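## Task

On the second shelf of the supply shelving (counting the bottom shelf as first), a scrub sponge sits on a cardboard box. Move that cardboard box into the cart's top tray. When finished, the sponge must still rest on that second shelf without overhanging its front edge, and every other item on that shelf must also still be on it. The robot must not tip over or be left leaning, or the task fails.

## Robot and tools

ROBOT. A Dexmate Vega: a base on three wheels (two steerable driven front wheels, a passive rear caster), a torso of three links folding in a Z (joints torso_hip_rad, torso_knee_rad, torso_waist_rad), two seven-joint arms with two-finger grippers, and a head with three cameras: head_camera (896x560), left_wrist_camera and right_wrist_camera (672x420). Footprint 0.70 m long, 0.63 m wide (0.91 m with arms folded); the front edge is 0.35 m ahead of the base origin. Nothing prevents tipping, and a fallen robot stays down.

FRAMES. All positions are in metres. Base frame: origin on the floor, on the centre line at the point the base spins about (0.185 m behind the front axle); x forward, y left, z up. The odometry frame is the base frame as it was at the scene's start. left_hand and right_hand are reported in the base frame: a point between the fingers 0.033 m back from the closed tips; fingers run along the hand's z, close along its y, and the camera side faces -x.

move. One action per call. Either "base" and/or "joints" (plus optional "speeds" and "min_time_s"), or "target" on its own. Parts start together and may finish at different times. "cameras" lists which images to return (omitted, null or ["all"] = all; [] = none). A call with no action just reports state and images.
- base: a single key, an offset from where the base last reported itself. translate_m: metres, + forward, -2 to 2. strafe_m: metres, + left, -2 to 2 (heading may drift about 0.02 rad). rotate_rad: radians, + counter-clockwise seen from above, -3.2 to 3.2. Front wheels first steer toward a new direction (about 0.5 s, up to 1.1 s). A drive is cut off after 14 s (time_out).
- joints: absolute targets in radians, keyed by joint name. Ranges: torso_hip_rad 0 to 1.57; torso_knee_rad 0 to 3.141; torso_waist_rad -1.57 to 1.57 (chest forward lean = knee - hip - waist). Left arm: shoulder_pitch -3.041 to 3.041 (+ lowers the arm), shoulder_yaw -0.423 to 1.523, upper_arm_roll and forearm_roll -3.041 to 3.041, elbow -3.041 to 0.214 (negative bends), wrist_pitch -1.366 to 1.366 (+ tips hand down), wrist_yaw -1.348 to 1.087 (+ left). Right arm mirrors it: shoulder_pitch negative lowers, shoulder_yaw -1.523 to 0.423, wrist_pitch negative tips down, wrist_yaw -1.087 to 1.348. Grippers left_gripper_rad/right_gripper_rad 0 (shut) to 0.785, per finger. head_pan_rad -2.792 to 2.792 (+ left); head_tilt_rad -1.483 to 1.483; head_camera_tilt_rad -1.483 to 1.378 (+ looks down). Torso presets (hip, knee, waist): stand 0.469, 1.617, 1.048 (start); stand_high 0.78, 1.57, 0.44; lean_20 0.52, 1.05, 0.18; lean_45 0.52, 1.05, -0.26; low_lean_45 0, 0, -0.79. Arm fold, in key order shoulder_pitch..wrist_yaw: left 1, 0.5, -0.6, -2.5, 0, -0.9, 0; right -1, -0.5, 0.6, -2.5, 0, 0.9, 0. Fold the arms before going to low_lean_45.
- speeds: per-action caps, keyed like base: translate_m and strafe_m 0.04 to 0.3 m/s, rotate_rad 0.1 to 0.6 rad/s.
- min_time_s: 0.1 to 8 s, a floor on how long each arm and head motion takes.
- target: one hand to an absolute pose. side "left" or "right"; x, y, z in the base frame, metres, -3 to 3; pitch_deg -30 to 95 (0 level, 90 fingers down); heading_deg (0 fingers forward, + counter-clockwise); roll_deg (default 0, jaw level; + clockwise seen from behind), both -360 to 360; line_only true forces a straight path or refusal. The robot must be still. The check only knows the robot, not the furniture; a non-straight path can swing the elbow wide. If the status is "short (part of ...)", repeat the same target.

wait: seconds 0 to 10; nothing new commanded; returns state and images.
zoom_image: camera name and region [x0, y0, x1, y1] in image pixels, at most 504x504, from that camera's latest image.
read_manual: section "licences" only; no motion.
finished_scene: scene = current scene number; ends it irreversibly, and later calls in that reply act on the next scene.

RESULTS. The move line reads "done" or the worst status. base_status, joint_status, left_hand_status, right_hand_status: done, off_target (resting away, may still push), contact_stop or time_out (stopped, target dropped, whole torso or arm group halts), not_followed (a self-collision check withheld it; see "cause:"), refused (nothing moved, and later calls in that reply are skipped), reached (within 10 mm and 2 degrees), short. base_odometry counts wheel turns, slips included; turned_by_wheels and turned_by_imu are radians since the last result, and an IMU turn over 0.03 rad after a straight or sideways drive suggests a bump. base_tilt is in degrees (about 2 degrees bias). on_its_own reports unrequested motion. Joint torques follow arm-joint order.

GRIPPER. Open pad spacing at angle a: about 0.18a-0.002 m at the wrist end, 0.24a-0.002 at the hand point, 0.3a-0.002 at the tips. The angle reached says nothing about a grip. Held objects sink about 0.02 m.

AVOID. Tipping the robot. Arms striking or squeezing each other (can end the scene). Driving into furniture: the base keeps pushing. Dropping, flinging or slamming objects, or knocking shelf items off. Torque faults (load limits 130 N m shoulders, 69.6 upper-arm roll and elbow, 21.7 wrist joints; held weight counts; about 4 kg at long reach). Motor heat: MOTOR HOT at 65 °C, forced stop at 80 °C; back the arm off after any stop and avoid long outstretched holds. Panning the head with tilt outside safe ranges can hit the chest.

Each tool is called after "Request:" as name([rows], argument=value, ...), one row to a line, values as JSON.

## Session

Request:
move(joints={"head_pan_rad": -1.3, "head_camera_tilt_rad": 0.25}, cameras=["head_camera"])

Scene clock: 1.53 s.
Joint torques (N m): left_arm=[7.22 0.3 1.05 -3.65 0.01 -3.11 0.17] | right_arm=[-4.22 0.17 0.27 -5.17 0.15 2.88 -0.08]
move: done
base_odometry: x=+0.000 y=+0.000 heading=+0.000
turned_by_wheels: +0.000
turned_by_imu: +0.000
base_tilt: forward=+0.1 right=+0.3
base_status: not commanded
joint_positions: torso_hip_rad=+0.469 torso_knee_rad=+1.617 torso_waist_rad=+1.048 left_shoulder_pitch_rad=+2.207 left_shoulder_yaw_rad=-0.004 left_upper_arm_roll_rad=-0.018 left_elbow_rad=-1.107 left_forearm_roll_rad=-0.008 left_wrist_pitch_rad=-0.518 left_wrist_yaw_rad=+0.011 left_gripper_rad=+0.005 right_shoulder_pitch_rad=-2.186 right_shoulder_yaw_rad=-0.016 right_upper_arm_roll_rad=-0.019 right_elbow_rad=-1.087 right_forearm_roll_rad=-0.017 right_wrist_pitch_rad=+0.491 right_wrist_yaw_rad=+0.011 right_gripper_rad=+0.005 head_pan_rad=-1.299 head_tilt_rad=+0.000 head_camera_tilt_rad=+0.249
joint_status: all done
chest: x=-0.0111 y=+0.0000 z=+1.4155 quat_wxyz=(+0.999, +0.000, +0.050, +0.000) (m; base frame)
left_hand: x=+0.2019 y=+0.2451 z=+0.6135 quat_wxyz=(+0.430, -0.012, +0.902, +0.013) pitch_deg=+39.0 heading_deg=+2.4 roll_deg=+0.9 back=up (m; base frame)
right_hand: x=+0.2001 y=-0.2164 z=+0.6013 quat_wxyz=(+0.418, -0.022, +0.908, +0.011) pitch_deg=+40.6 heading_deg=+2.8 roll_deg=+0.1 back=up (m; base frame)
pictures: head_camera
camera_calibration:
head_camera: T_world_to_cam=[[-0.954093, -0.276865, 0.114251, -0.215464], [-0.180793, 0.228245, -0.95667, 1.45084], [0.238791, -0.933408, -0.267822, 0.377229], [0, 0, 0, 1]] pos_world=[-0.0333496, -0.0386932, 1.51363]

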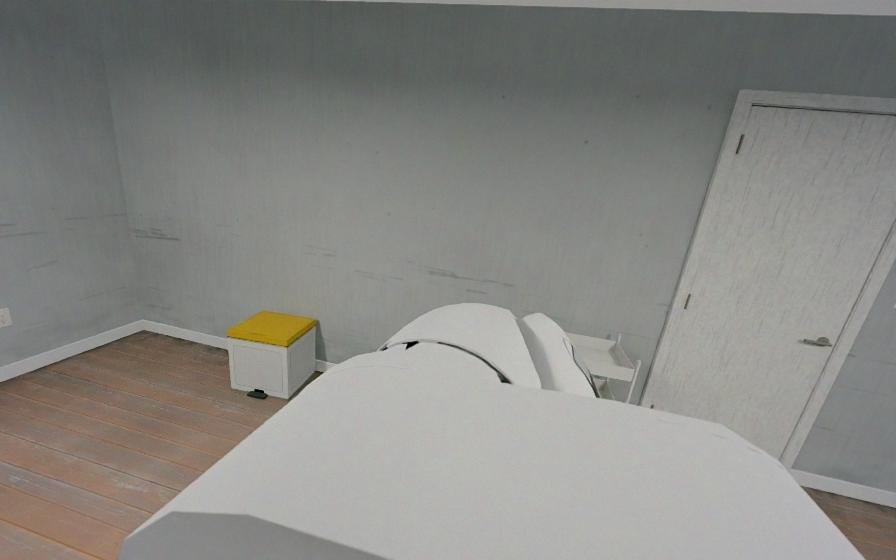

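Request:
move(joints={"head_pan_rad": -0.15, "head_camera_tilt_rad": 0.35}, cameras=["head_camera"])

Scene clock: 3.23 s.
Joint torques (N m): left_arm=[7.74 0.26 0.9 -4.58 -0.02 -3.1 0.01] | right_arm=[-4.14 0.3 0.07 -4.88 -0.06 3.53 0.13]
move: done
base_odometry: x=+0.000 y=+0.000 heading=+0.000
turned_by_wheels: +0.000
turned_by_imu: +0.000
base_tilt: forward=+0.1 right=+0.3
base_status: not commanded
joint_positions: torso_hip_rad=+0.469 torso_knee_rad=+1.617 torso_waist_rad=+1.048 left_shoulder_pitch_rad=+2.207 left_shoulder_yaw_rad=-0.004 left_upper_arm_roll_rad=-0.018 left_elbow_rad=-1.107 left_forearm_roll_rad=-0.008 left_wrist_pitch_rad=-0.518 left_wrist_yaw_rad=+0.011 left_gripper_rad=+0.005 right_shoulder_pitch_rad=-2.186 right_shoulder_yaw_rad=-0.016 right_upper_arm_roll_rad=-0.019 right_elbow_rad=-1.087 right_forearm_roll_rad=-0.017 right_wrist_pitch_rad=+0.491 right_wrist_yaw_rad=+0.011 right_gripper_rad=+0.005 head_pan_rad=-0.151 head_tilt_rad=+0.000 head_camera_tilt_rad=+0.349
joint_status: all done
chest: x=-0.0111 y=+0.0000 z=+1.4155 quat_wxyz=(+0.999, +0.000, +0.050, +0.000) (m; base frame)
left_hand: x=+0.2019 y=+0.2451 z=+0.6135 quat_wxyz=(+0.430, -0.012, +0.902, +0.013) pitch_deg=+39.0 heading_deg=+2.4 roll_deg=+0.9 back=up (m; base frame)
right_hand: x=+0.2001 y=-0.2164 z=+0.6013 quat_wxyz=(+0.418, -0.022, +0.908, +0.011) pitch_deg=+40.6 heading_deg=+2.8 roll_deg=+0.1 back=up (m; base frame)
pictures: head_camera
camera_calibration:
head_camera: T_world_to_cam=[[-0.136862, -0.9901, 0.0311619, -0.0283745], [-0.429634, 0.0309845, -0.902471, 1.35105], [0.892571, -0.136902, -0.429621, 0.668292], [0, 0, 0, 1]] pos_world=[-0.0199237, 0.0215353, 1.50728]

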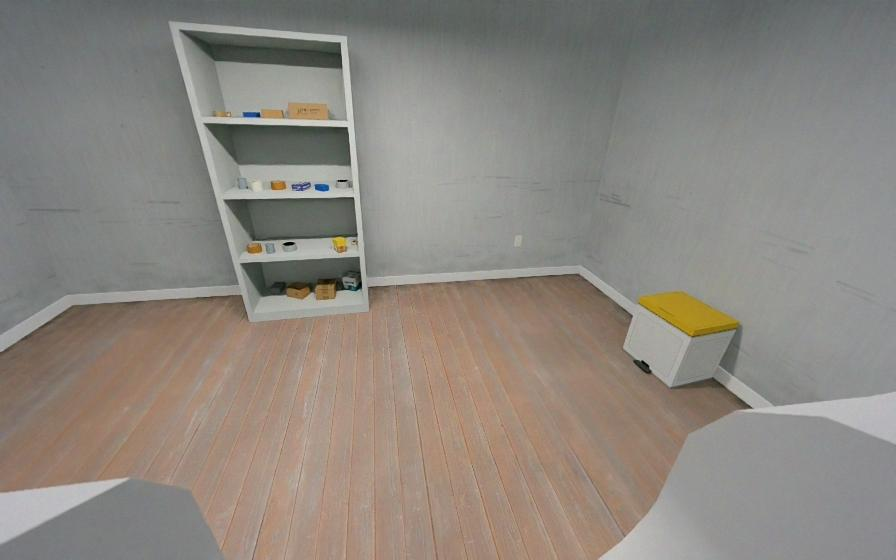

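Request:
zoom_image(camera="head_camera", region=[225, 190, 375, 320])

Scaled by 3.360 from the camera's 896x560 image, which has a finer 960x600 frame.

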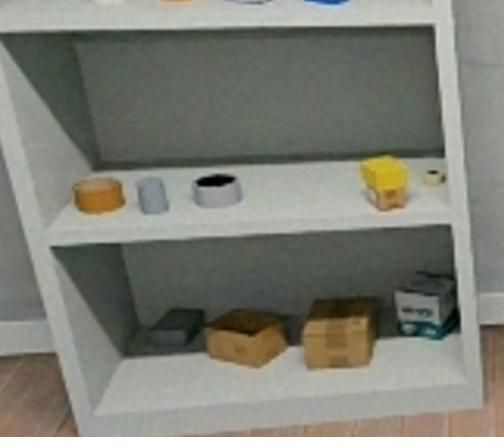

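Request:
move(base={"rotate_rad": 0.06}, joints={"torso_hip_rad": 0.0, "torso_knee_rad": 0.9, "torso_waist_rad": 0.8, "head_pan_rad": 0.0, "head_camera_tilt_rad": 0.45, "left_gripper_rad": 0.7}, cameras=[])

Request:
move(base={"translate_m": 1.5}, joints={"left_shoulder_pitch_rad":1.298,"left_shoulder_yaw_rad":0.72,"left_upper_arm_roll_rad":0.515,"left_elbow_rad":-2.175,"left_forearm_roll_rad":-1.228,"left_wrist_pitch_rad":0.638,"left_wrist_yaw_rad":1.01}, cameras=["head_camera","left_wrist_camera"])

Request:
zoom_image(camera="head_camera", region=[250, 200, 500, 400])

Scene clock: 11.00 s.
Joint torques (N m): left_arm=[7.97 0.3 1.09 -3.75 -0.06 -3.39 0.21] | right_arm=[-6.23 0.4 0.92 -4.89 -0.14 1.98 0.07]
move: done
base_odometry: x=+0.000 y=+0.000 heading=+0.060
turned_by_wheels: +0.060
turned_by_imu: +0.059
base_tilt: forward=+0.1 right=+0.3
base_status: done
joint_positions: torso_hip_rad=+0.001 torso_knee_rad=+0.900 torso_waist_rad=+0.800 left_shoulder_pitch_rad=+2.207 left_shoulder_yaw_rad=-0.004 left_upper_arm_roll_rad=-0.018 left_elbow_rad=-1.107 left_forearm_roll_rad=-0.008 left_wrist_pitch_rad=-0.518 left_wrist_yaw_rad=+0.011 left_gripper_rad=+0.700 right_shoulder_pitch_rad=-2.186 right_shoulder_yaw_rad=-0.016 right_upper_arm_roll_rad=-0.019 right_elbow_rad=-1.087 right_forearm_roll_rad=-0.017 right_wrist_pitch_rad=+0.491 right_wrist_yaw_rad=+0.011 right_gripper_rad=+0.005 head_pan_rad=-0.001 head_tilt_rad=+0.000 head_camera_tilt_rad=+0.449
joint_status: all done
chest: x=-0.0309 y=+0.0000 z=+1.2138 quat_wxyz=(+0.999, +0.000, +0.049, +0.000) (m; base frame)
left_hand: x=+0.1831 y=+0.2451 z=+0.4121 quat_wxyz=(+0.431, -0.012, +0.902, +0.013) pitch_deg=+38.9 heading_deg=+2.4 roll_deg=+0.9 back=up (m; base frame)
right_hand: x=+0.1813 y=-0.2164 z=+0.3999 quat_wxyz=(+0.418, -0.022, +0.908, +0.011) pitch_deg=+40.5 heading_deg=+2.8 roll_deg=+0.1 back=up (m; base frame)
pictures: none
No camera images: "cameras" was empty.

Scene clock: 17.80 s.
Joint torques (N m): left_arm=[-19 6.45 -6.52 -8.61 1.05 -2.35 0.23] | right_arm=[-4.09 -1.82 0.08 -4.68 -0.14 3.24 -0.09]
move: done
base_odometry: x=+1.498 y=+0.087 heading=+0.061
turned_by_wheels: +0.001
turned_by_imu: -0.004
base_tilt: forward=+0.2 right=+0.3
base_status: done
joint_positions: torso_hip_rad=+0.001 torso_knee_rad=+0.900 torso_waist_rad=+0.800 left_shoulder_pitch_rad=+1.299 left_shoulder_yaw_rad=+0.720 left_upper_arm_roll_rad=+0.515 left_elbow_rad=-2.174 left_forearm_roll_rad=-1.228 left_wrist_pitch_rad=+0.638 left_wrist_yaw_rad=+1.009 left_gripper_rad=+0.700 right_shoulder_pitch_rad=-2.186 right_shoulder_yaw_rad=-0.016 right_upper_arm_roll_rad=-0.019 right_elbow_rad=-1.087 right_forearm_roll_rad=-0.017 right_wrist_pitch_rad=+0.491 right_wrist_yaw_rad=+0.011 right_gripper_rad=+0.005 head_pan_rad=-0.001 head_tilt_rad=+0.000 head_camera_tilt_rad=+0.449
joint_status: all done
chest: x=-0.0308 y=+0.0000 z=+1.2138 quat_wxyz=(+0.999, +0.000, +0.050, +0.000) (m; base frame)
left_hand: x=+0.6007 y=+0.1654 z=+0.8059 quat_wxyz=(+0.486, -0.001, +0.874, +0.000) pitch_deg=+31.8 heading_deg=+0.1 roll_deg=+0.0 back=up (m; base frame)
right_hand: x=+0.1812 y=-0.2164 z=+0.3999 quat_wxyz=(+0.418, -0.022, +0.908, +0.011) pitch_deg=+40.5 heading_deg=+2.8 roll_deg=+0.1 back=up (m; base frame)
pictures: head_camera, left_wrist_camera
camera_calibration:
head_camera: T_world_to_cam=[[0.0135179, -0.999798, 0.0148963, 0.0107954], [-0.517615, -0.0197432, -0.855386, 1.09162], [0.855507, 0.00385249, -0.517777, 0.708539], [0, 0, 0, 1]] pos_world=[-0.0412685, 0.0296156, 1.30046]
left_wrist_camera: T_world_to_cam=[[-0.00067529, -0.999528, 0.0306992, 0.137186], [-0.601968, -0.0241076, -0.798156, 1.07162], [0.79852, -0.0190189, -0.601668, 0.161882], [0, 0, 0, 1]] pos_world=[0.515905, 0.166034, 0.948505]

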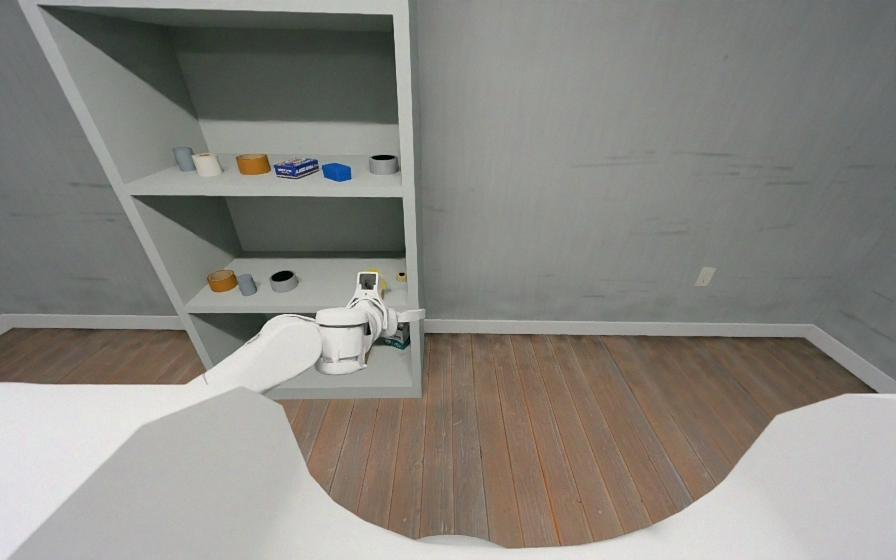

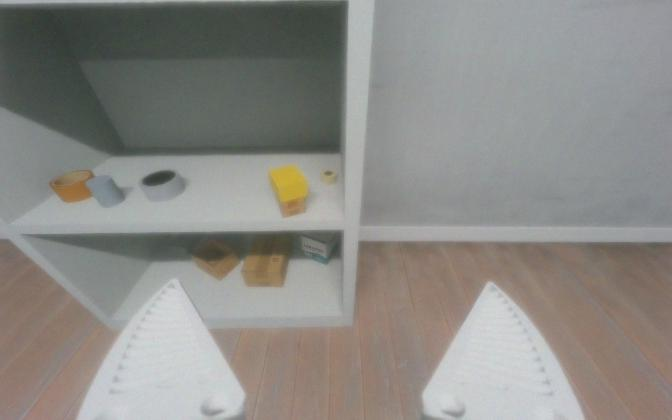

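Scaled by 2.016 from the camera's 896x560 image, which has a finer 960x600 frame.

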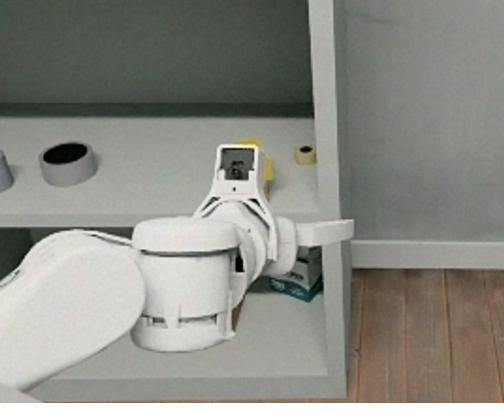

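Request:
zoom_image(camera="left_wrist_camera", region=[250, 150, 350, 250])

Scaled by 5.040 from the camera's 672x420 image, which has a finer 960x600 frame.

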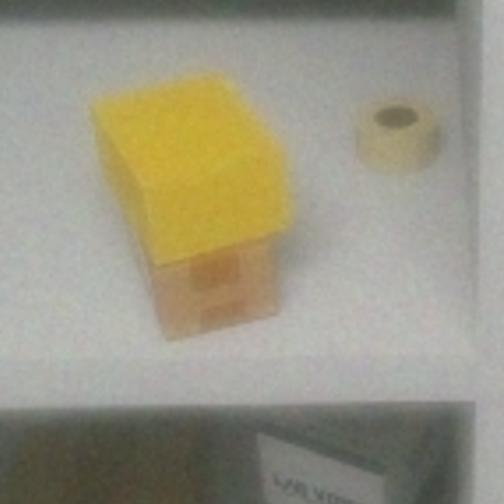

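Request:
move(base={"strafe_m": 0.43}, joints={"left_shoulder_pitch_rad":2.2,"left_shoulder_yaw_rad":0.05,"left_upper_arm_roll_rad":0.0,"left_elbow_rad":-1.3,"left_forearm_roll_rad":0,"left_wrist_pitch_rad":-0.5,"left_wrist_yaw_rad":0,"left_gripper_rad":0.0,"right_shoulder_pitch_rad":-1.292,"right_shoulder_yaw_rad":-0.875,"right_upper_arm_roll_rad":-0.63,"right_elbow_rad":-1.819,"right_forearm_roll_rad":0.938,"right_wrist_pitch_rad":-0.406,"right_wrist_yaw_rad":-0.247,"right_gripper_rad":0.65}, cameras=["head_camera","right_wrist_camera"])

Request:
zoom_image(camera="head_camera", region=[440, 220, 690, 400])

Scene clock: 25.83 s.
Joint torques (N m): left_arm=[9.79 -1.6 -1.56 -5.53 0.1 -3.92 0.03] | right_arm=[19.78 -5.53 5.21 -9.47 -0.06 2.59 -0.2]
move: done
base_odometry: x=+1.472 y=+0.517 heading=+0.059
turned_by_wheels: -0.002
turned_by_imu: +0.006
base_tilt: forward=+0.2 right=+0.2
base_status: done
joint_positions: torso_hip_rad=+0.001 torso_knee_rad=+0.900 torso_waist_rad=+0.800 left_shoulder_pitch_rad=+2.196 left_shoulder_yaw_rad=+0.053 left_upper_arm_roll_rad=+0.003 left_elbow_rad=-1.304 left_forearm_roll_rad=-0.005 left_wrist_pitch_rad=-0.494 left_wrist_yaw_rad=+0.005 left_gripper_rad=+0.000 right_shoulder_pitch_rad=-1.293 right_shoulder_yaw_rad=-0.874 right_upper_arm_roll_rad=-0.629 right_elbow_rad=-1.818 right_forearm_roll_rad=+0.937 right_wrist_pitch_rad=-0.405 right_wrist_yaw_rad=-0.247 right_gripper_rad=+0.650 head_pan_rad=+0.000 head_tilt_rad=+0.000 head_camera_tilt_rad=+0.449
joint_status: all done
chest: x=-0.0308 y=+0.0000 z=+1.2138 quat_wxyz=(+0.999, +0.000, +0.050, +0.000) (m; base frame)
left_hand: x=+0.2818 y=+0.2457 z=+0.4914 quat_wxyz=(+0.512, +0.022, +0.859, +0.009) pitch_deg=+28.4 heading_deg=-0.5 roll_deg=+2.4 back=up (m; base frame)
right_hand: x=+0.6159 y=-0.1574 z=+0.7006 quat_wxyz=(+0.477, -0.159, +0.860, +0.088) pitch_deg=+32.0 heading_deg=+20.9 roll_deg=+0.0 back=up (m; base frame)
pictures: head_camera, right_wrist_camera
camera_calibration:
head_camera: T_world_to_cam=[[0.0137405, -0.999795, 0.0148756, 0.0108334], [-0.517611, -0.0198407, -0.855386, 1.09153], [0.855506, 0.00405361, -0.517778, 0.708483], [0, 0, 0, 1]] pos_world=[-0.0412692, 0.029616, 1.30036]
right_wrist_camera: T_world_to_cam=[[0.324737, -0.944975, 0.0395879, -0.384396], [-0.607198, -0.240388, -0.757314, 0.918173], [0.725159, 0.22189, -0.65185, 0.19994], [0, 0, 0, 1]] pos_world=[0.537352, -0.186893, 0.840893]

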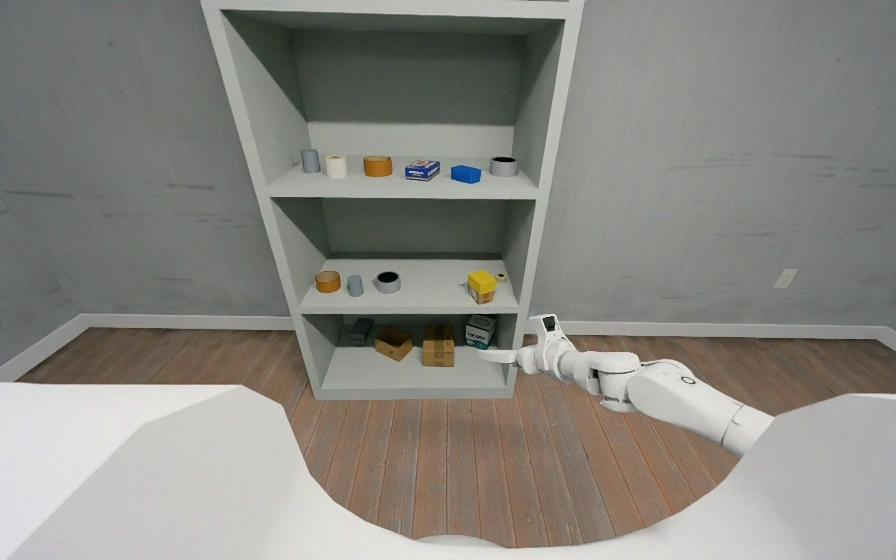

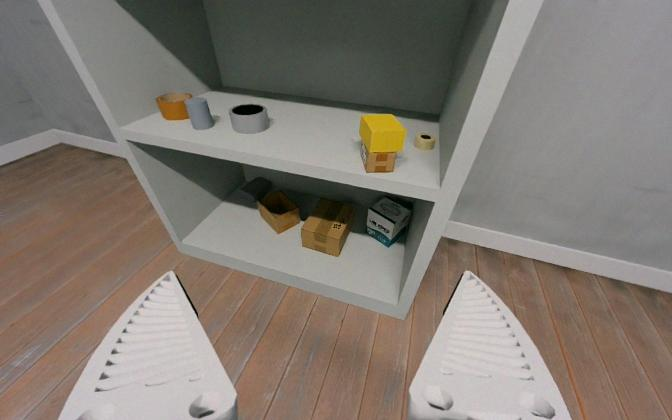

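Scaled by 2.016 from the camera's 896x560 image, which has a finer 960x600 frame.

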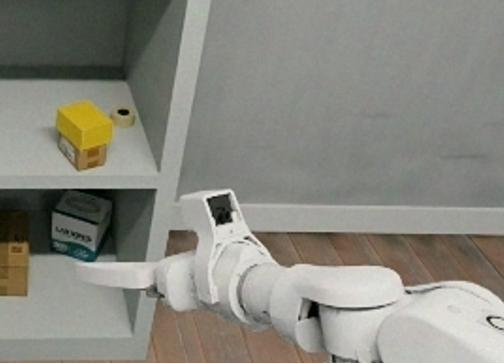

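Request:
move(base={"strafe_m": 0.053}, cameras=[])

Request:
move(base={"translate_m": 0.46}, cameras=["head_camera","right_wrist_camera"])

Request:
zoom_image(camera="head_camera", region=[440, 220, 690, 400])

Scene clock: 28.57 s.
Joint torques (N m): left_arm=[9.04 -1.23 -1.31 -5.15 0.06 -3.66 -0.03] | right_arm=[21 -6.99 5.08 -9.29 -0.13 3.38 -0.52]
move: done
base_odometry: x=+1.468 y=+0.570 heading=+0.058
turned_by_wheels: +0.000
turned_by_imu: +0.001
base_tilt: forward=+0.1 right=+0.3
base_status: done
joint_positions: torso_hip_rad=+0.001 torso_knee_rad=+0.900 torso_waist_rad=+0.800 left_shoulder_pitch_rad=+2.200 left_shoulder_yaw_rad=+0.050 left_upper_arm_roll_rad=+0.000 left_elbow_rad=-1.300 left_forearm_roll_rad=+0.000 left_wrist_pitch_rad=-0.499 left_wrist_yaw_rad=+0.000 left_gripper_rad=+0.000 right_shoulder_pitch_rad=-1.292 right_shoulder_yaw_rad=-0.875 right_upper_arm_roll_rad=-0.630 right_elbow_rad=-1.819 right_forearm_roll_rad=+0.938 right_wrist_pitch_rad=-0.406 right_wrist_yaw_rad=-0.247 right_gripper_rad=+0.650 head_pan_rad=+0.000 head_tilt_rad=+0.000 head_camera_tilt_rad=+0.449
joint_status: not commanded
chest: x=-0.0308 y=+0.0000 z=+1.2138 quat_wxyz=(+0.999, +0.000, +0.050, +0.000) (m; base frame)
left_hand: x=+0.2779 y=+0.2440 z=+0.4900 quat_wxyz=(+0.510, +0.024, +0.860, +0.008) pitch_deg=+28.6 heading_deg=-0.7 roll_deg=+2.4 back=up (m; base frame)
right_hand: x=+0.6159 y=-0.1573 z=+0.7007 quat_wxyz=(+0.477, -0.159, +0.860, +0.088) pitch_deg=+32.0 heading_deg=+20.9 roll_deg=+0.0 back=up (m; base frame)
pictures: none
No camera images: "cameras" was empty.

Scene clock: 32.20 s.
Joint torques (N m): left_arm=[6.65 -2.18 -1.53 -5.38 0.02 -3.83 0] | right_arm=[18.31 -4.09 5.11 -9.91 -0.37 2.91 -0.29]
move: done
base_odometry: x=+1.928 y=+0.594 heading=+0.057
turned_by_wheels: -0.001
turned_by_imu: -0.006
base_tilt: forward=+0.1 right=+0.4
base_status: done
joint_positions: torso_hip_rad=+0.001 torso_knee_rad=+0.900 torso_waist_rad=+0.800 left_shoulder_pitch_rad=+2.200 left_shoulder_yaw_rad=+0.050 left_upper_arm_roll_rad=+0.000 left_elbow_rad=-1.300 left_forearm_roll_rad=+0.000 left_wrist_pitch_rad=-0.500 left_wrist_yaw_rad=+0.000 left_gripper_rad=+0.000 right_shoulder_pitch_rad=-1.292 right_shoulder_yaw_rad=-0.875 right_upper_arm_roll_rad=-0.630 right_elbow_rad=-1.819 right_forearm_roll_rad=+0.938 right_wrist_pitch_rad=-0.406 right_wrist_yaw_rad=-0.247 right_gripper_rad=+0.650 head_pan_rad=+0.000 head_tilt_rad=+0.000 head_camera_tilt_rad=+0.449
joint_status: not commanded
chest: x=-0.0308 y=+0.0000 z=+1.2138 quat_wxyz=(+0.999, +0.000, +0.050, +0.000) (m; base frame)
left_hand: x=+0.2779 y=+0.2439 z=+0.4899 quat_wxyz=(+0.510, +0.024, +0.860, +0.008) pitch_deg=+28.6 heading_deg=-0.7 roll_deg=+2.4 back=up (m; base frame)
right_hand: x=+0.6159 y=-0.1573 z=+0.7007 quat_wxyz=(+0.477, -0.159, +0.860, +0.088) pitch_deg=+32.0 heading_deg=+20.9 roll_deg=+0.0 back=up (m; base frame)
pictures: head_camera, right_wrist_camera
camera_calibration:
head_camera: T_world_to_cam=[[0.0137418, -0.999795, 0.0148735, 0.0108348], [-0.517684, -0.0198399, -0.855342, 1.09156], [0.855462, 0.00405418, -0.51785, 0.708627], [0, 0, 0, 1]] pos_world=[-0.0412696, 0.0296161, 1.30046]
right_wrist_camera: T_world_to_cam=[[0.325352, -0.944753, 0.0398398, -0.384811], [-0.607415, -0.241099, -0.756914, 0.917997], [0.724702, 0.222064, -0.652299, 0.200704], [0, 0, 0, 1]] pos_world=[0.537353, -0.186793, 0.841094]

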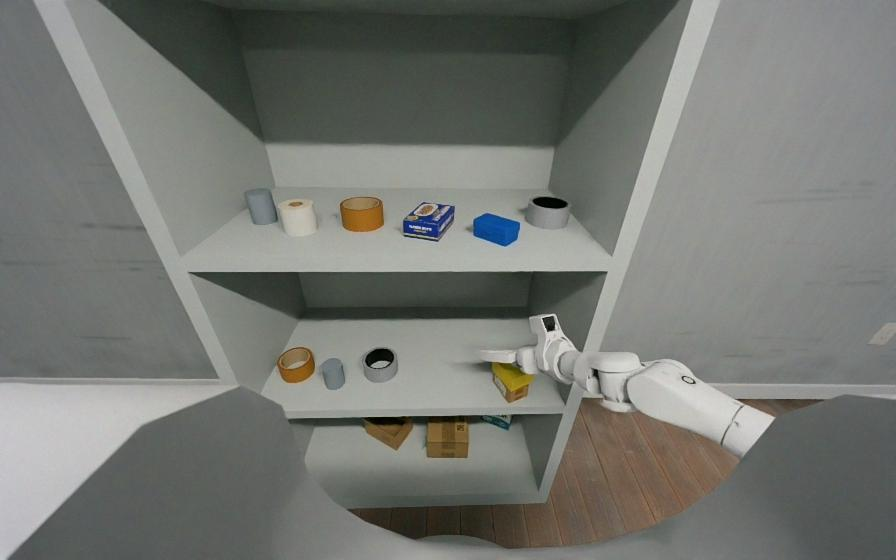

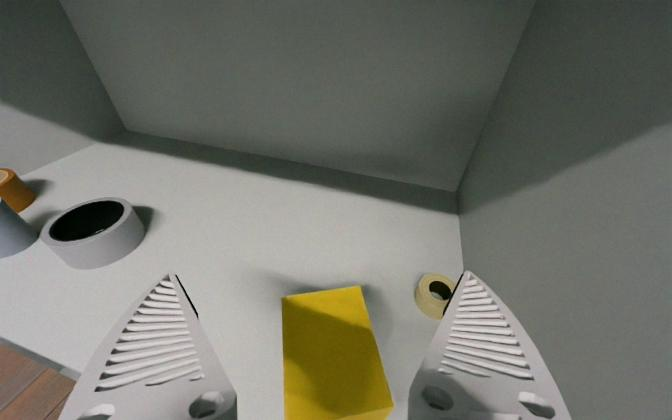

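Scaled by 2.016 from the camera's 896x560 image, which has a finer 960x600 frame.

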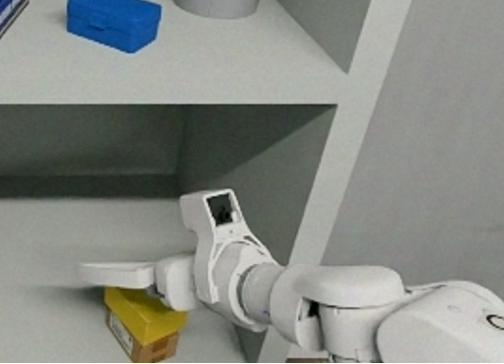

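Request:
move(target={"side":"right","x":0.617,"y":-0.163,"z":0.617,"pitch_deg":32,"heading_deg":27,"line_only":true}, cameras=["right_wrist_camera"])

Request:
move(joints={"right_gripper_rad": 0.23}, cameras=["right_wrist_camera","head_camera"])

Scene clock: 36.00 s.
Joint torques (N m): left_arm=[7.03 -0.58 -1.47 -5.49 0.05 -3.4 -0.02] | right_arm=[19.04 -2 4.34 -4.54 -0.26 2.66 0.18]
move: done
base_odometry: x=+1.928 y=+0.594 heading=+0.057
turned_by_wheels: +0.000
turned_by_imu: +0.001
base_tilt: forward=+0.1 right=+0.3
base_status: not commanded
joint_positions: torso_hip_rad=+0.001 torso_knee_rad=+0.900 torso_waist_rad=+0.800 left_shoulder_pitch_rad=+2.200 left_shoulder_yaw_rad=+0.050 left_upper_arm_roll_rad=+0.000 left_elbow_rad=-1.300 left_forearm_roll_rad=+0.000 left_wrist_pitch_rad=-0.500 left_wrist_yaw_rad=+0.000 left_gripper_rad=+0.000 right_shoulder_pitch_rad=-1.236 right_shoulder_yaw_rad=-0.772 right_upper_arm_roll_rad=-0.749 right_elbow_rad=-1.436 right_forearm_roll_rad=+0.771 right_wrist_pitch_rad=-0.167 right_wrist_yaw_rad=+0.032 right_gripper_rad=+0.650 head_pan_rad=+0.000 head_tilt_rad=+0.000 head_camera_tilt_rad=+0.449
joint_status: not commanded
chest: x=-0.0308 y=+0.0000 z=+1.2138 quat_wxyz=(+0.999, +0.000, +0.050, +0.000) (m; base frame)
left_hand: x=+0.2779 y=+0.2439 z=+0.4899 quat_wxyz=(+0.510, +0.024, +0.860, +0.008) pitch_deg=+28.6 heading_deg=-0.7 roll_deg=+2.4 back=up (m; base frame)
right_hand: x=+0.6169 y=-0.1631 z=+0.6178 quat_wxyz=(+0.471, -0.203, +0.851, +0.113) pitch_deg=+32.0 heading_deg=+26.9 roll_deg=+0.0 back=up (m; base frame)
right_hand_status: reached (straight line, planned for 1.5 s): 1 mm and 0.1 deg off.
pictures: right_wrist_camera
camera_calibration:
right_wrist_camera: T_world_to_cam=[[0.421543, -0.905944, 0.0395793, -0.440175], [-0.579511, -0.302708, -0.756661, 0.827046], [0.697473, 0.296029, -0.652609, 0.176184], [0, 0, 0, 1]] pos_world=[0.541951, -0.200576, 0.758195]

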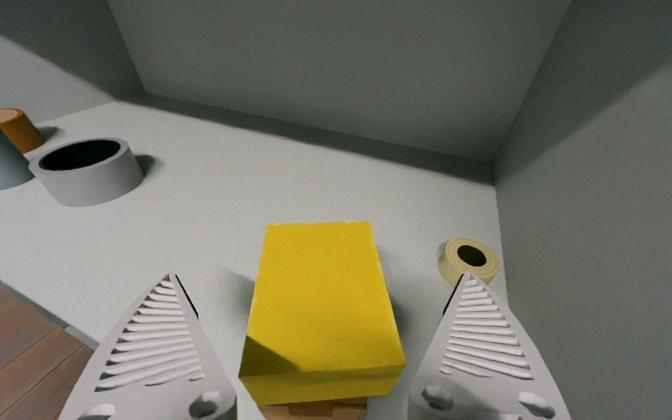

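Scene clock: 37.00 s.
Joint torques (N m): left_arm=[7.29 -1.93 -1.39 -5.87 0.11 -3.23 0.14] | right_arm=[20.5 -3.21 4.63 -4.47 -0.45 3.53 -0.03]
move: done
base_odometry: x=+1.928 y=+0.594 heading=+0.057
turned_by_wheels: +0.000
turned_by_imu: +0.000
base_tilt: forward=+0.2 right=+0.3
base_status: not commanded
joint_positions: torso_hip_rad=+0.001 torso_knee_rad=+0.900 torso_waist_rad=+0.800 left_shoulder_pitch_rad=+2.200 left_shoulder_yaw_rad=+0.050 left_upper_arm_roll_rad=+0.000 left_elbow_rad=-1.300 left_forearm_roll_rad=+0.000 left_wrist_pitch_rad=-0.500 left_wrist_yaw_rad=+0.000 left_gripper_rad=+0.000 right_shoulder_pitch_rad=-1.235 right_shoulder_yaw_rad=-0.771 right_upper_arm_roll_rad=-0.750 right_elbow_rad=-1.431 right_forearm_roll_rad=+0.769 right_wrist_pitch_rad=-0.164 right_wrist_yaw_rad=+0.035 right_gripper_rad=+0.231 head_pan_rad=+0.000 head_tilt_rad=+0.000 head_camera_tilt_rad=+0.449
joint_status: all done
chest: x=-0.0308 y=+0.0000 z=+1.2138 quat_wxyz=(+0.999, +0.000, +0.050, +0.000) (m; base frame)
left_hand: x=+0.2779 y=+0.2439 z=+0.4899 quat_wxyz=(+0.510, +0.024, +0.860, +0.008) pitch_deg=+28.6 heading_deg=-0.7 roll_deg=+2.4 back=up (m; base frame)
right_hand: x=+0.6167 y=-0.1631 z=+0.6168 quat_wxyz=(+0.471, -0.204, +0.851, +0.113) pitch_deg=+32.0 heading_deg=+27.0 roll_deg=+0.0 back=up (m; base frame)
pictures: head_camera, right_wrist_camera
camera_calibration:
head_camera: T_world_to_cam=[[0.0137418, -0.999795, 0.0148735, 0.0108348], [-0.517684, -0.0198399, -0.855342, 1.09156], [0.855462, 0.00405418, -0.51785, 0.708627], [0, 0, 0, 1]] pos_world=[-0.0412696, 0.0296161, 1.30046]
right_wrist_camera: T_world_to_cam=[[0.423029, -0.905245, 0.0397285, -0.440963], [-0.579094, -0.303818, -0.756535, 0.825659], [0.696919, 0.29703, -0.652746, 0.176235], [0, 0, 0, 1]] pos_world=[0.541853, -0.200677, 0.757195]

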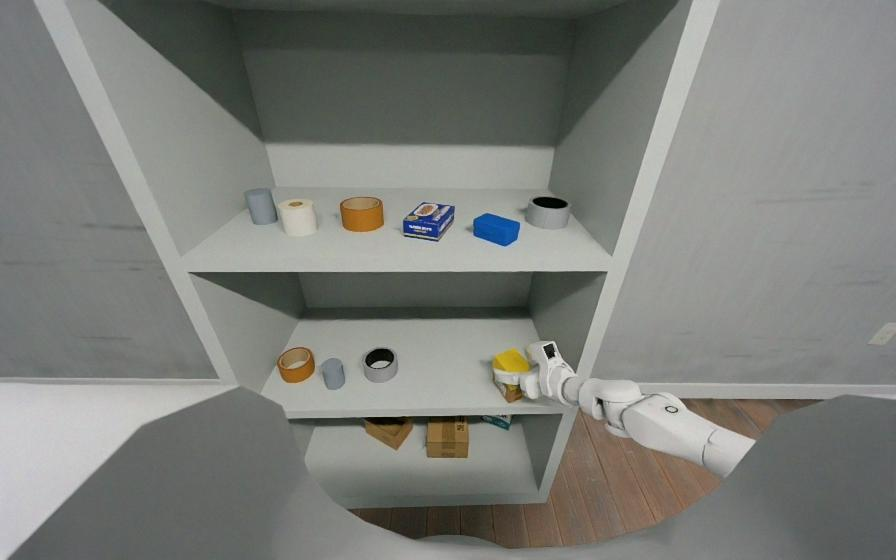

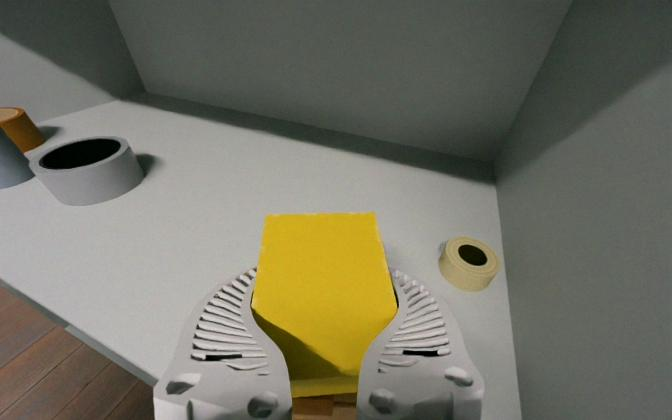

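Request:
move(target={"side":"right","x":0.612,"y":-0.16,"z":0.68,"pitch_deg":32,"heading_deg":27,"line_only":true}, cameras=["right_wrist_camera"])

Request:
move(target={"side":"right","x":0.605,"y":0.03,"z":0.575,"pitch_deg":32,"heading_deg":27,"line_only":true}, cameras=["head_camera","right_wrist_camera"])

Request:
zoom_image(camera="head_camera", region=[400, 300, 600, 440])

Scene clock: 40.37 s.
Joint torques (N m): left_arm=[7.15 -2.1 -1.55 -5.05 0.05 -3.8 -0.1] | right_arm=[6.76 -6.91 10.7 -9.8 0.02 2.78 -0.28]
move: done
base_odometry: x=+1.928 y=+0.594 heading=+0.057
turned_by_wheels: +0.000
turned_by_imu: +0.001
base_tilt: forward=+0.2 right=+0.3
base_status: not commanded
joint_positions: torso_hip_rad=+0.001 torso_knee_rad=+0.900 torso_waist_rad=+0.800 left_shoulder_pitch_rad=+2.200 left_shoulder_yaw_rad=+0.050 left_upper_arm_roll_rad=+0.000 left_elbow_rad=-1.300 left_forearm_roll_rad=+0.000 left_wrist_pitch_rad=-0.500 left_wrist_yaw_rad=+0.000 left_gripper_rad=+0.000 right_shoulder_pitch_rad=-1.268 right_shoulder_yaw_rad=-0.897 right_upper_arm_roll_rad=-0.673 right_elbow_rad=-1.697 right_forearm_roll_rad=+0.872 right_wrist_pitch_rad=-0.317 right_wrist_yaw_rad=-0.052 right_gripper_rad=+0.231 head_pan_rad=+0.000 head_tilt_rad=+0.000 head_camera_tilt_rad=+0.449
joint_status: not commanded
chest: x=-0.0308 y=+0.0000 z=+1.2138 quat_wxyz=(+0.999, +0.000, +0.050, +0.000) (m; base frame)
left_hand: x=+0.2779 y=+0.2439 z=+0.4899 quat_wxyz=(+0.510, +0.024, +0.860, +0.008) pitch_deg=+28.6 heading_deg=-0.7 roll_deg=+2.4 back=up (m; base frame)
right_hand: x=+0.6120 y=-0.1602 z=+0.6783 quat_wxyz=(+0.471, -0.204, +0.851, +0.113) pitch_deg=+32.0 heading_deg=+27.0 roll_deg=+0.0 back=up (m; base frame)
right_hand_status: reached (straight line, planned for 1.2 s): 2 mm and 0.0 deg off.
pictures: right_wrist_camera
camera_calibration:
right_wrist_camera: T_world_to_cam=[[0.423187, -0.905177, 0.0395851, -0.438747], [-0.579091, -0.30382, -0.756536, 0.870344], [0.696826, 0.297233, -0.652752, 0.218888], [0, 0, 0, 1]] pos_world=[0.537153, -0.197777, 0.818695]

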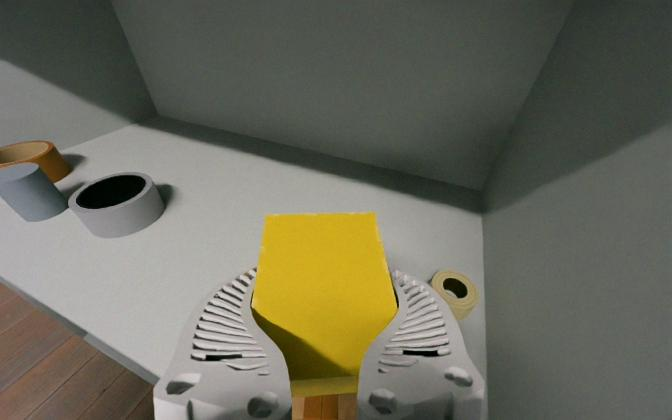

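Scene clock: 44.10 s.
Joint torques (N m): left_arm=[7.47 -2.18 -1.44 -5.12 0 -3.94 0.01] | right_arm=[20.93 2.36 1.02 -6.55 -0.55 3.49 -0.31]
move: done
base_odometry: x=+1.928 y=+0.594 heading=+0.057
turned_by_wheels: +0.000
turned_by_imu: +0.001
base_tilt: forward=+0.1 right=+0.3
base_status: not commanded
joint_positions: torso_hip_rad=+0.001 torso_knee_rad=+0.900 torso_waist_rad=+0.800 left_shoulder_pitch_rad=+2.200 left_shoulder_yaw_rad=+0.050 left_upper_arm_roll_rad=+0.000 left_elbow_rad=-1.300 left_forearm_roll_rad=+0.000 left_wrist_pitch_rad=-0.500 left_wrist_yaw_rad=+0.000 left_gripper_rad=+0.000 right_shoulder_pitch_rad=-1.148 right_shoulder_yaw_rad=-0.347 right_upper_arm_roll_rad=-0.932 right_elbow_rad=-1.221 right_forearm_roll_rad=+0.622 right_wrist_pitch_rad=-0.167 right_wrist_yaw_rad=-0.209 right_gripper_rad=+0.231 head_pan_rad=+0.000 head_tilt_rad=+0.000 head_camera_tilt_rad=+0.449
joint_status: not commanded
chest: x=-0.0308 y=+0.0000 z=+1.2138 quat_wxyz=(+0.999, +0.000, +0.050, +0.000) (m; base frame)
left_hand: x=+0.2779 y=+0.2439 z=+0.4899 quat_wxyz=(+0.510, +0.024, +0.860, +0.008) pitch_deg=+28.6 heading_deg=-0.7 roll_deg=+2.4 back=up (m; base frame)
right_hand: x=+0.6049 y=+0.0281 z=+0.5752 quat_wxyz=(+0.471, -0.204, +0.851, +0.113) pitch_deg=+32.1 heading_deg=+27.0 roll_deg=+0.0 back=up (m; base frame)
right_hand_status: reached (straight line, planned for 2.2 s): 2 mm and 0.1 deg off.
pictures: head_camera, right_wrist_camera
camera_calibration:
head_camera: T_world_to_cam=[[0.0137418, -0.999795, 0.0148735, 0.0108348], [-0.517684, -0.0198399, -0.855342, 1.09156], [0.855462, 0.00405418, -0.51785, 0.708627], [0, 0, 0, 1]] pos_world=[-0.0412696, 0.0296161, 1.30046]
right_wrist_camera: T_world_to_cam=[[0.42284, -0.905348, 0.039394, -0.260897], [-0.579407, -0.303524, -0.756413, 0.845525], [0.696774, 0.297017, -0.652906, 0.100704], [0, 0, 0, 1]] pos_world=[0.530053, -0.0094767, 0.715595]

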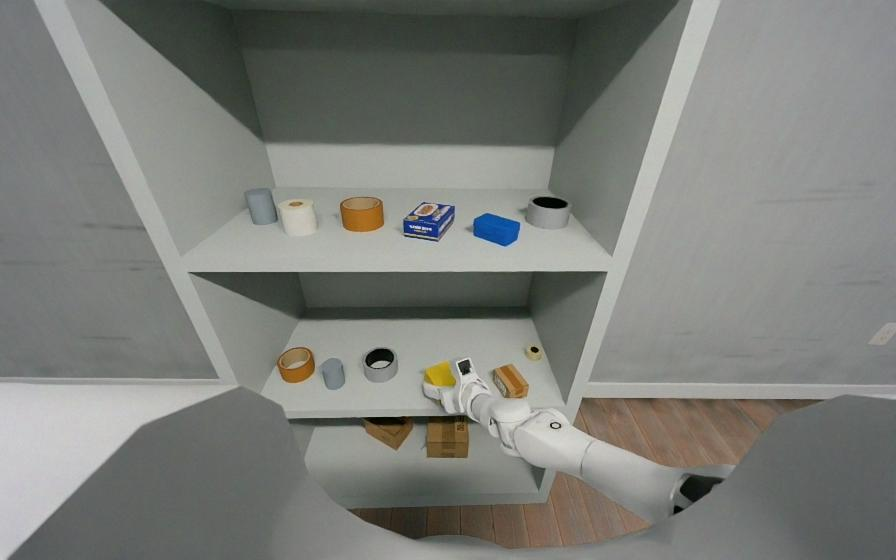

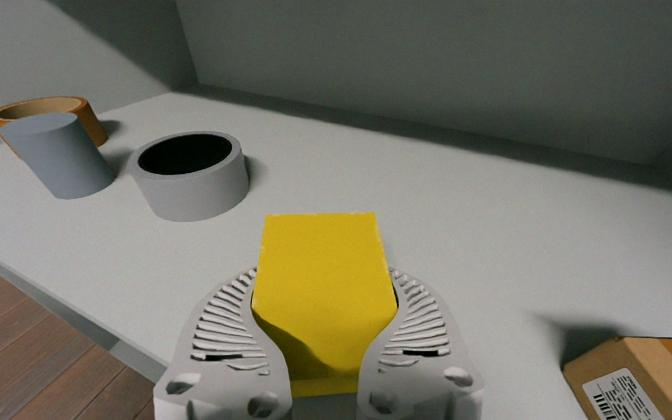

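Scaled by 2.520 from the camera's 896x560 image, which has a finer 960x600 frame.

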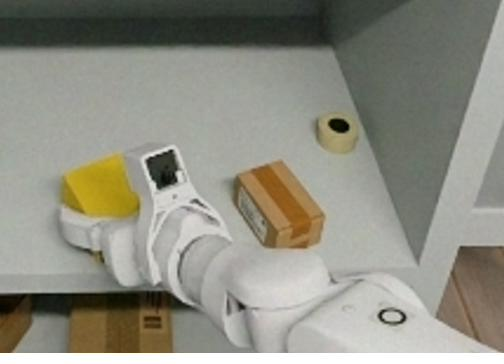

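Request:
move(target={"side":"right","x":0.645,"y":0.015,"z":0.563,"pitch_deg":32,"heading_deg":27,"line_only":true}, cameras=["right_wrist_camera"])

Request:
move(joints={"right_gripper_rad": 0.65}, cameras=["right_wrist_camera","head_camera"])

Request:
zoom_image(camera="head_camera", region=[400, 300, 600, 440])

Scene clock: 47.90 s.
Joint torques (N m): left_arm=[7.23 -1.52 -1.32 -5.52 -0.01 -3.16 0.01] | right_arm=[20.08 -4.35 4.6 2.61 -0.35 -0.04 -2.55]
move: done
base_odometry: x=+1.928 y=+0.594 heading=+0.057
turned_by_wheels: +0.000
turned_by_imu: +0.001
base_tilt: forward=+0.1 right=+0.3
base_status: not commanded
joint_positions: torso_hip_rad=+0.001 torso_knee_rad=+0.900 torso_waist_rad=+0.800 left_shoulder_pitch_rad=+2.200 left_shoulder_yaw_rad=+0.050 left_upper_arm_roll_rad=+0.000 left_elbow_rad=-1.300 left_forearm_roll_rad=+0.000 left_wrist_pitch_rad=-0.500 left_wrist_yaw_rad=+0.000 left_gripper_rad=+0.000 right_shoulder_pitch_rad=-1.039 right_shoulder_yaw_rad=-0.244 right_upper_arm_roll_rad=-0.933 right_elbow_rad=-0.923 right_forearm_roll_rad=+0.612 right_wrist_pitch_rad=-0.063 right_wrist_yaw_rad=-0.086 right_gripper_rad=+0.230 head_pan_rad=+0.000 head_tilt_rad=+0.000 head_camera_tilt_rad=+0.449
joint_status: not commanded
chest: x=-0.0310 y=+0.0000 z=+1.2138 quat_wxyz=(+0.999, +0.000, +0.049, +0.000) (m; base frame)
left_hand: x=+0.2778 y=+0.2439 z=+0.4900 quat_wxyz=(+0.510, +0.024, +0.860, +0.008) pitch_deg=+28.6 heading_deg=-0.7 roll_deg=+2.4 back=up (m; base frame)
right_hand: x=+0.6441 y=+0.0161 z=+0.5637 quat_wxyz=(+0.472, -0.204, +0.850, +0.114) pitch_deg=+31.9 heading_deg=+27.1 roll_deg=+0.1 back=up (m; base frame)
right_hand_status: reached (straight line, planned for 1.3 s): 2 mm and 0.1 deg off.
pictures: right_wrist_camera
camera_calibration:
right_wrist_camera: T_world_to_cam=[[0.424391, -0.904643, 0.0388969, -0.288496], [-0.577605, -0.303552, -0.757779, 0.855577], [0.697326, 0.299128, -0.651351, 0.0682156], [0, 0, 0, 1]] pos_world=[0.569053, -0.0216795, 0.703992]

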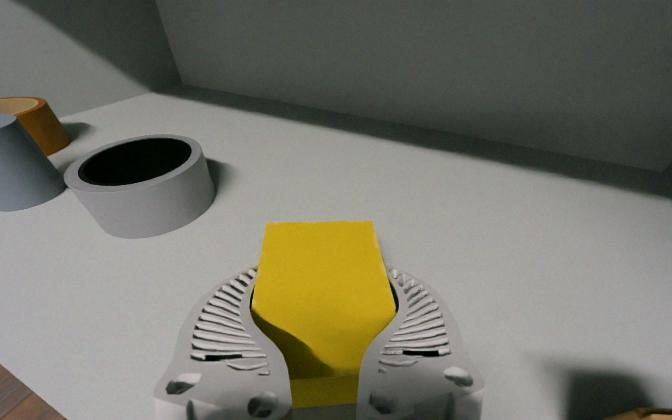

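Scene clock: 48.90 s.
Joint torques (N m): left_arm=[7.75 -1.26 -1.27 -5.52 -0.03 -3.77 0.02] | right_arm=[23.14 2.45 4.66 -7.08 -0.17 2.74 0.5]
move: done
base_odometry: x=+1.928 y=+0.594 heading=+0.057
turned_by_wheels: +0.000
turned_by_imu: +0.000
base_tilt: forward=+0.1 right=+0.3
base_status: not commanded
joint_positions: torso_hip_rad=+0.001 torso_knee_rad=+0.900 torso_waist_rad=+0.800 left_shoulder_pitch_rad=+2.200 left_shoulder_yaw_rad=+0.050 left_upper_arm_roll_rad=+0.000 left_elbow_rad=-1.300 left_forearm_roll_rad=+0.000 left_wrist_pitch_rad=-0.500 left_wrist_yaw_rad=+0.000 left_gripper_rad=+0.000 right_shoulder_pitch_rad=-1.038 right_shoulder_yaw_rad=-0.243 right_upper_arm_roll_rad=-0.933 right_elbow_rad=-0.918 right_forearm_roll_rad=+0.612 right_wrist_pitch_rad=-0.062 right_wrist_yaw_rad=-0.085 right_gripper_rad=+0.650 head_pan_rad=+0.000 head_tilt_rad=+0.000 head_camera_tilt_rad=+0.449
joint_status: all done
chest: x=-0.0309 y=+0.0000 z=+1.2138 quat_wxyz=(+0.999, +0.000, +0.049, +0.000) (m; base frame)
left_hand: x=+0.2779 y=+0.2439 z=+0.4900 quat_wxyz=(+0.510, +0.024, +0.860, +0.008) pitch_deg=+28.6 heading_deg=-0.7 roll_deg=+2.4 back=up (m; base frame)
right_hand: x=+0.6444 y=+0.0149 z=+0.5627 quat_wxyz=(+0.471, -0.204, +0.851, +0.113) pitch_deg=+32.0 heading_deg=+27.0 roll_deg=+0.0 back=up (m; base frame)
pictures: head_camera, right_wrist_camera
camera_calibration:
head_camera: T_world_to_cam=[[0.0137386, -0.999795, 0.0148771, 0.0108328], [-0.517493, -0.0198404, -0.855457, 1.09158], [0.855577, 0.00405396, -0.51766, 0.708418], [0, 0, 0, 1]] pos_world=[-0.0413687, 0.0296161, 1.30036]
right_wrist_camera: T_world_to_cam=[[0.423495, -0.905015, 0.0399938, -0.289755], [-0.578917, -0.304329, -0.756465, 0.85472], [0.696783, 0.297206, -0.652811, 0.0688429], [0, 0, 0, 1]] pos_world=[0.569553, -0.0225767, 0.703095]

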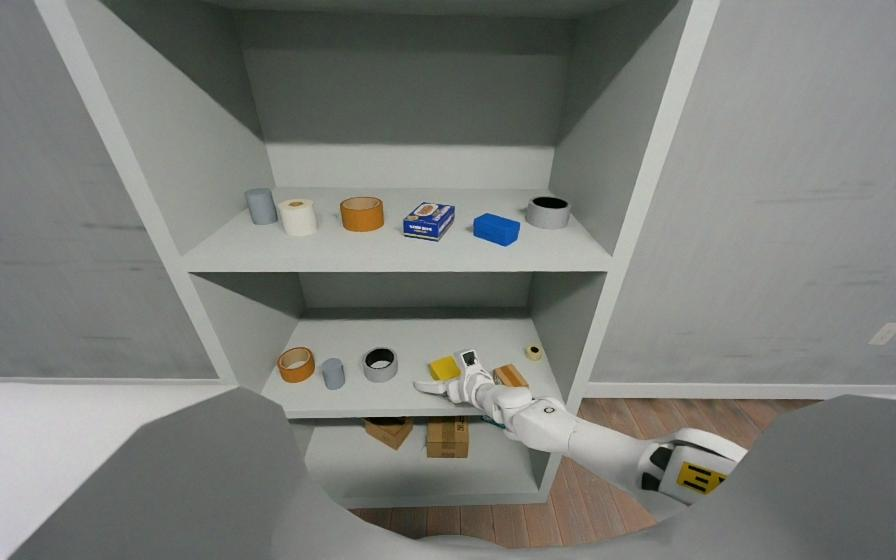

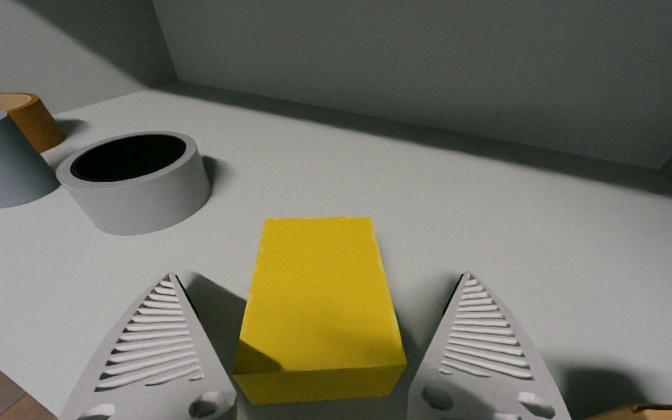

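Scaled by 2.520 from the camera's 896x560 image, which has a finer 960x600 frame.

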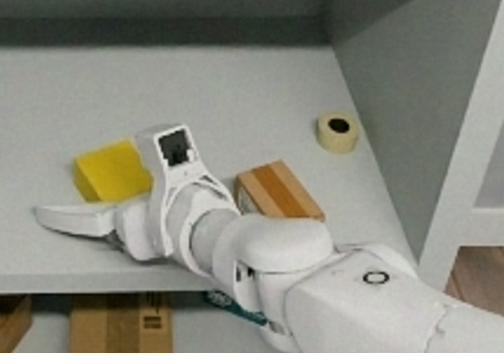

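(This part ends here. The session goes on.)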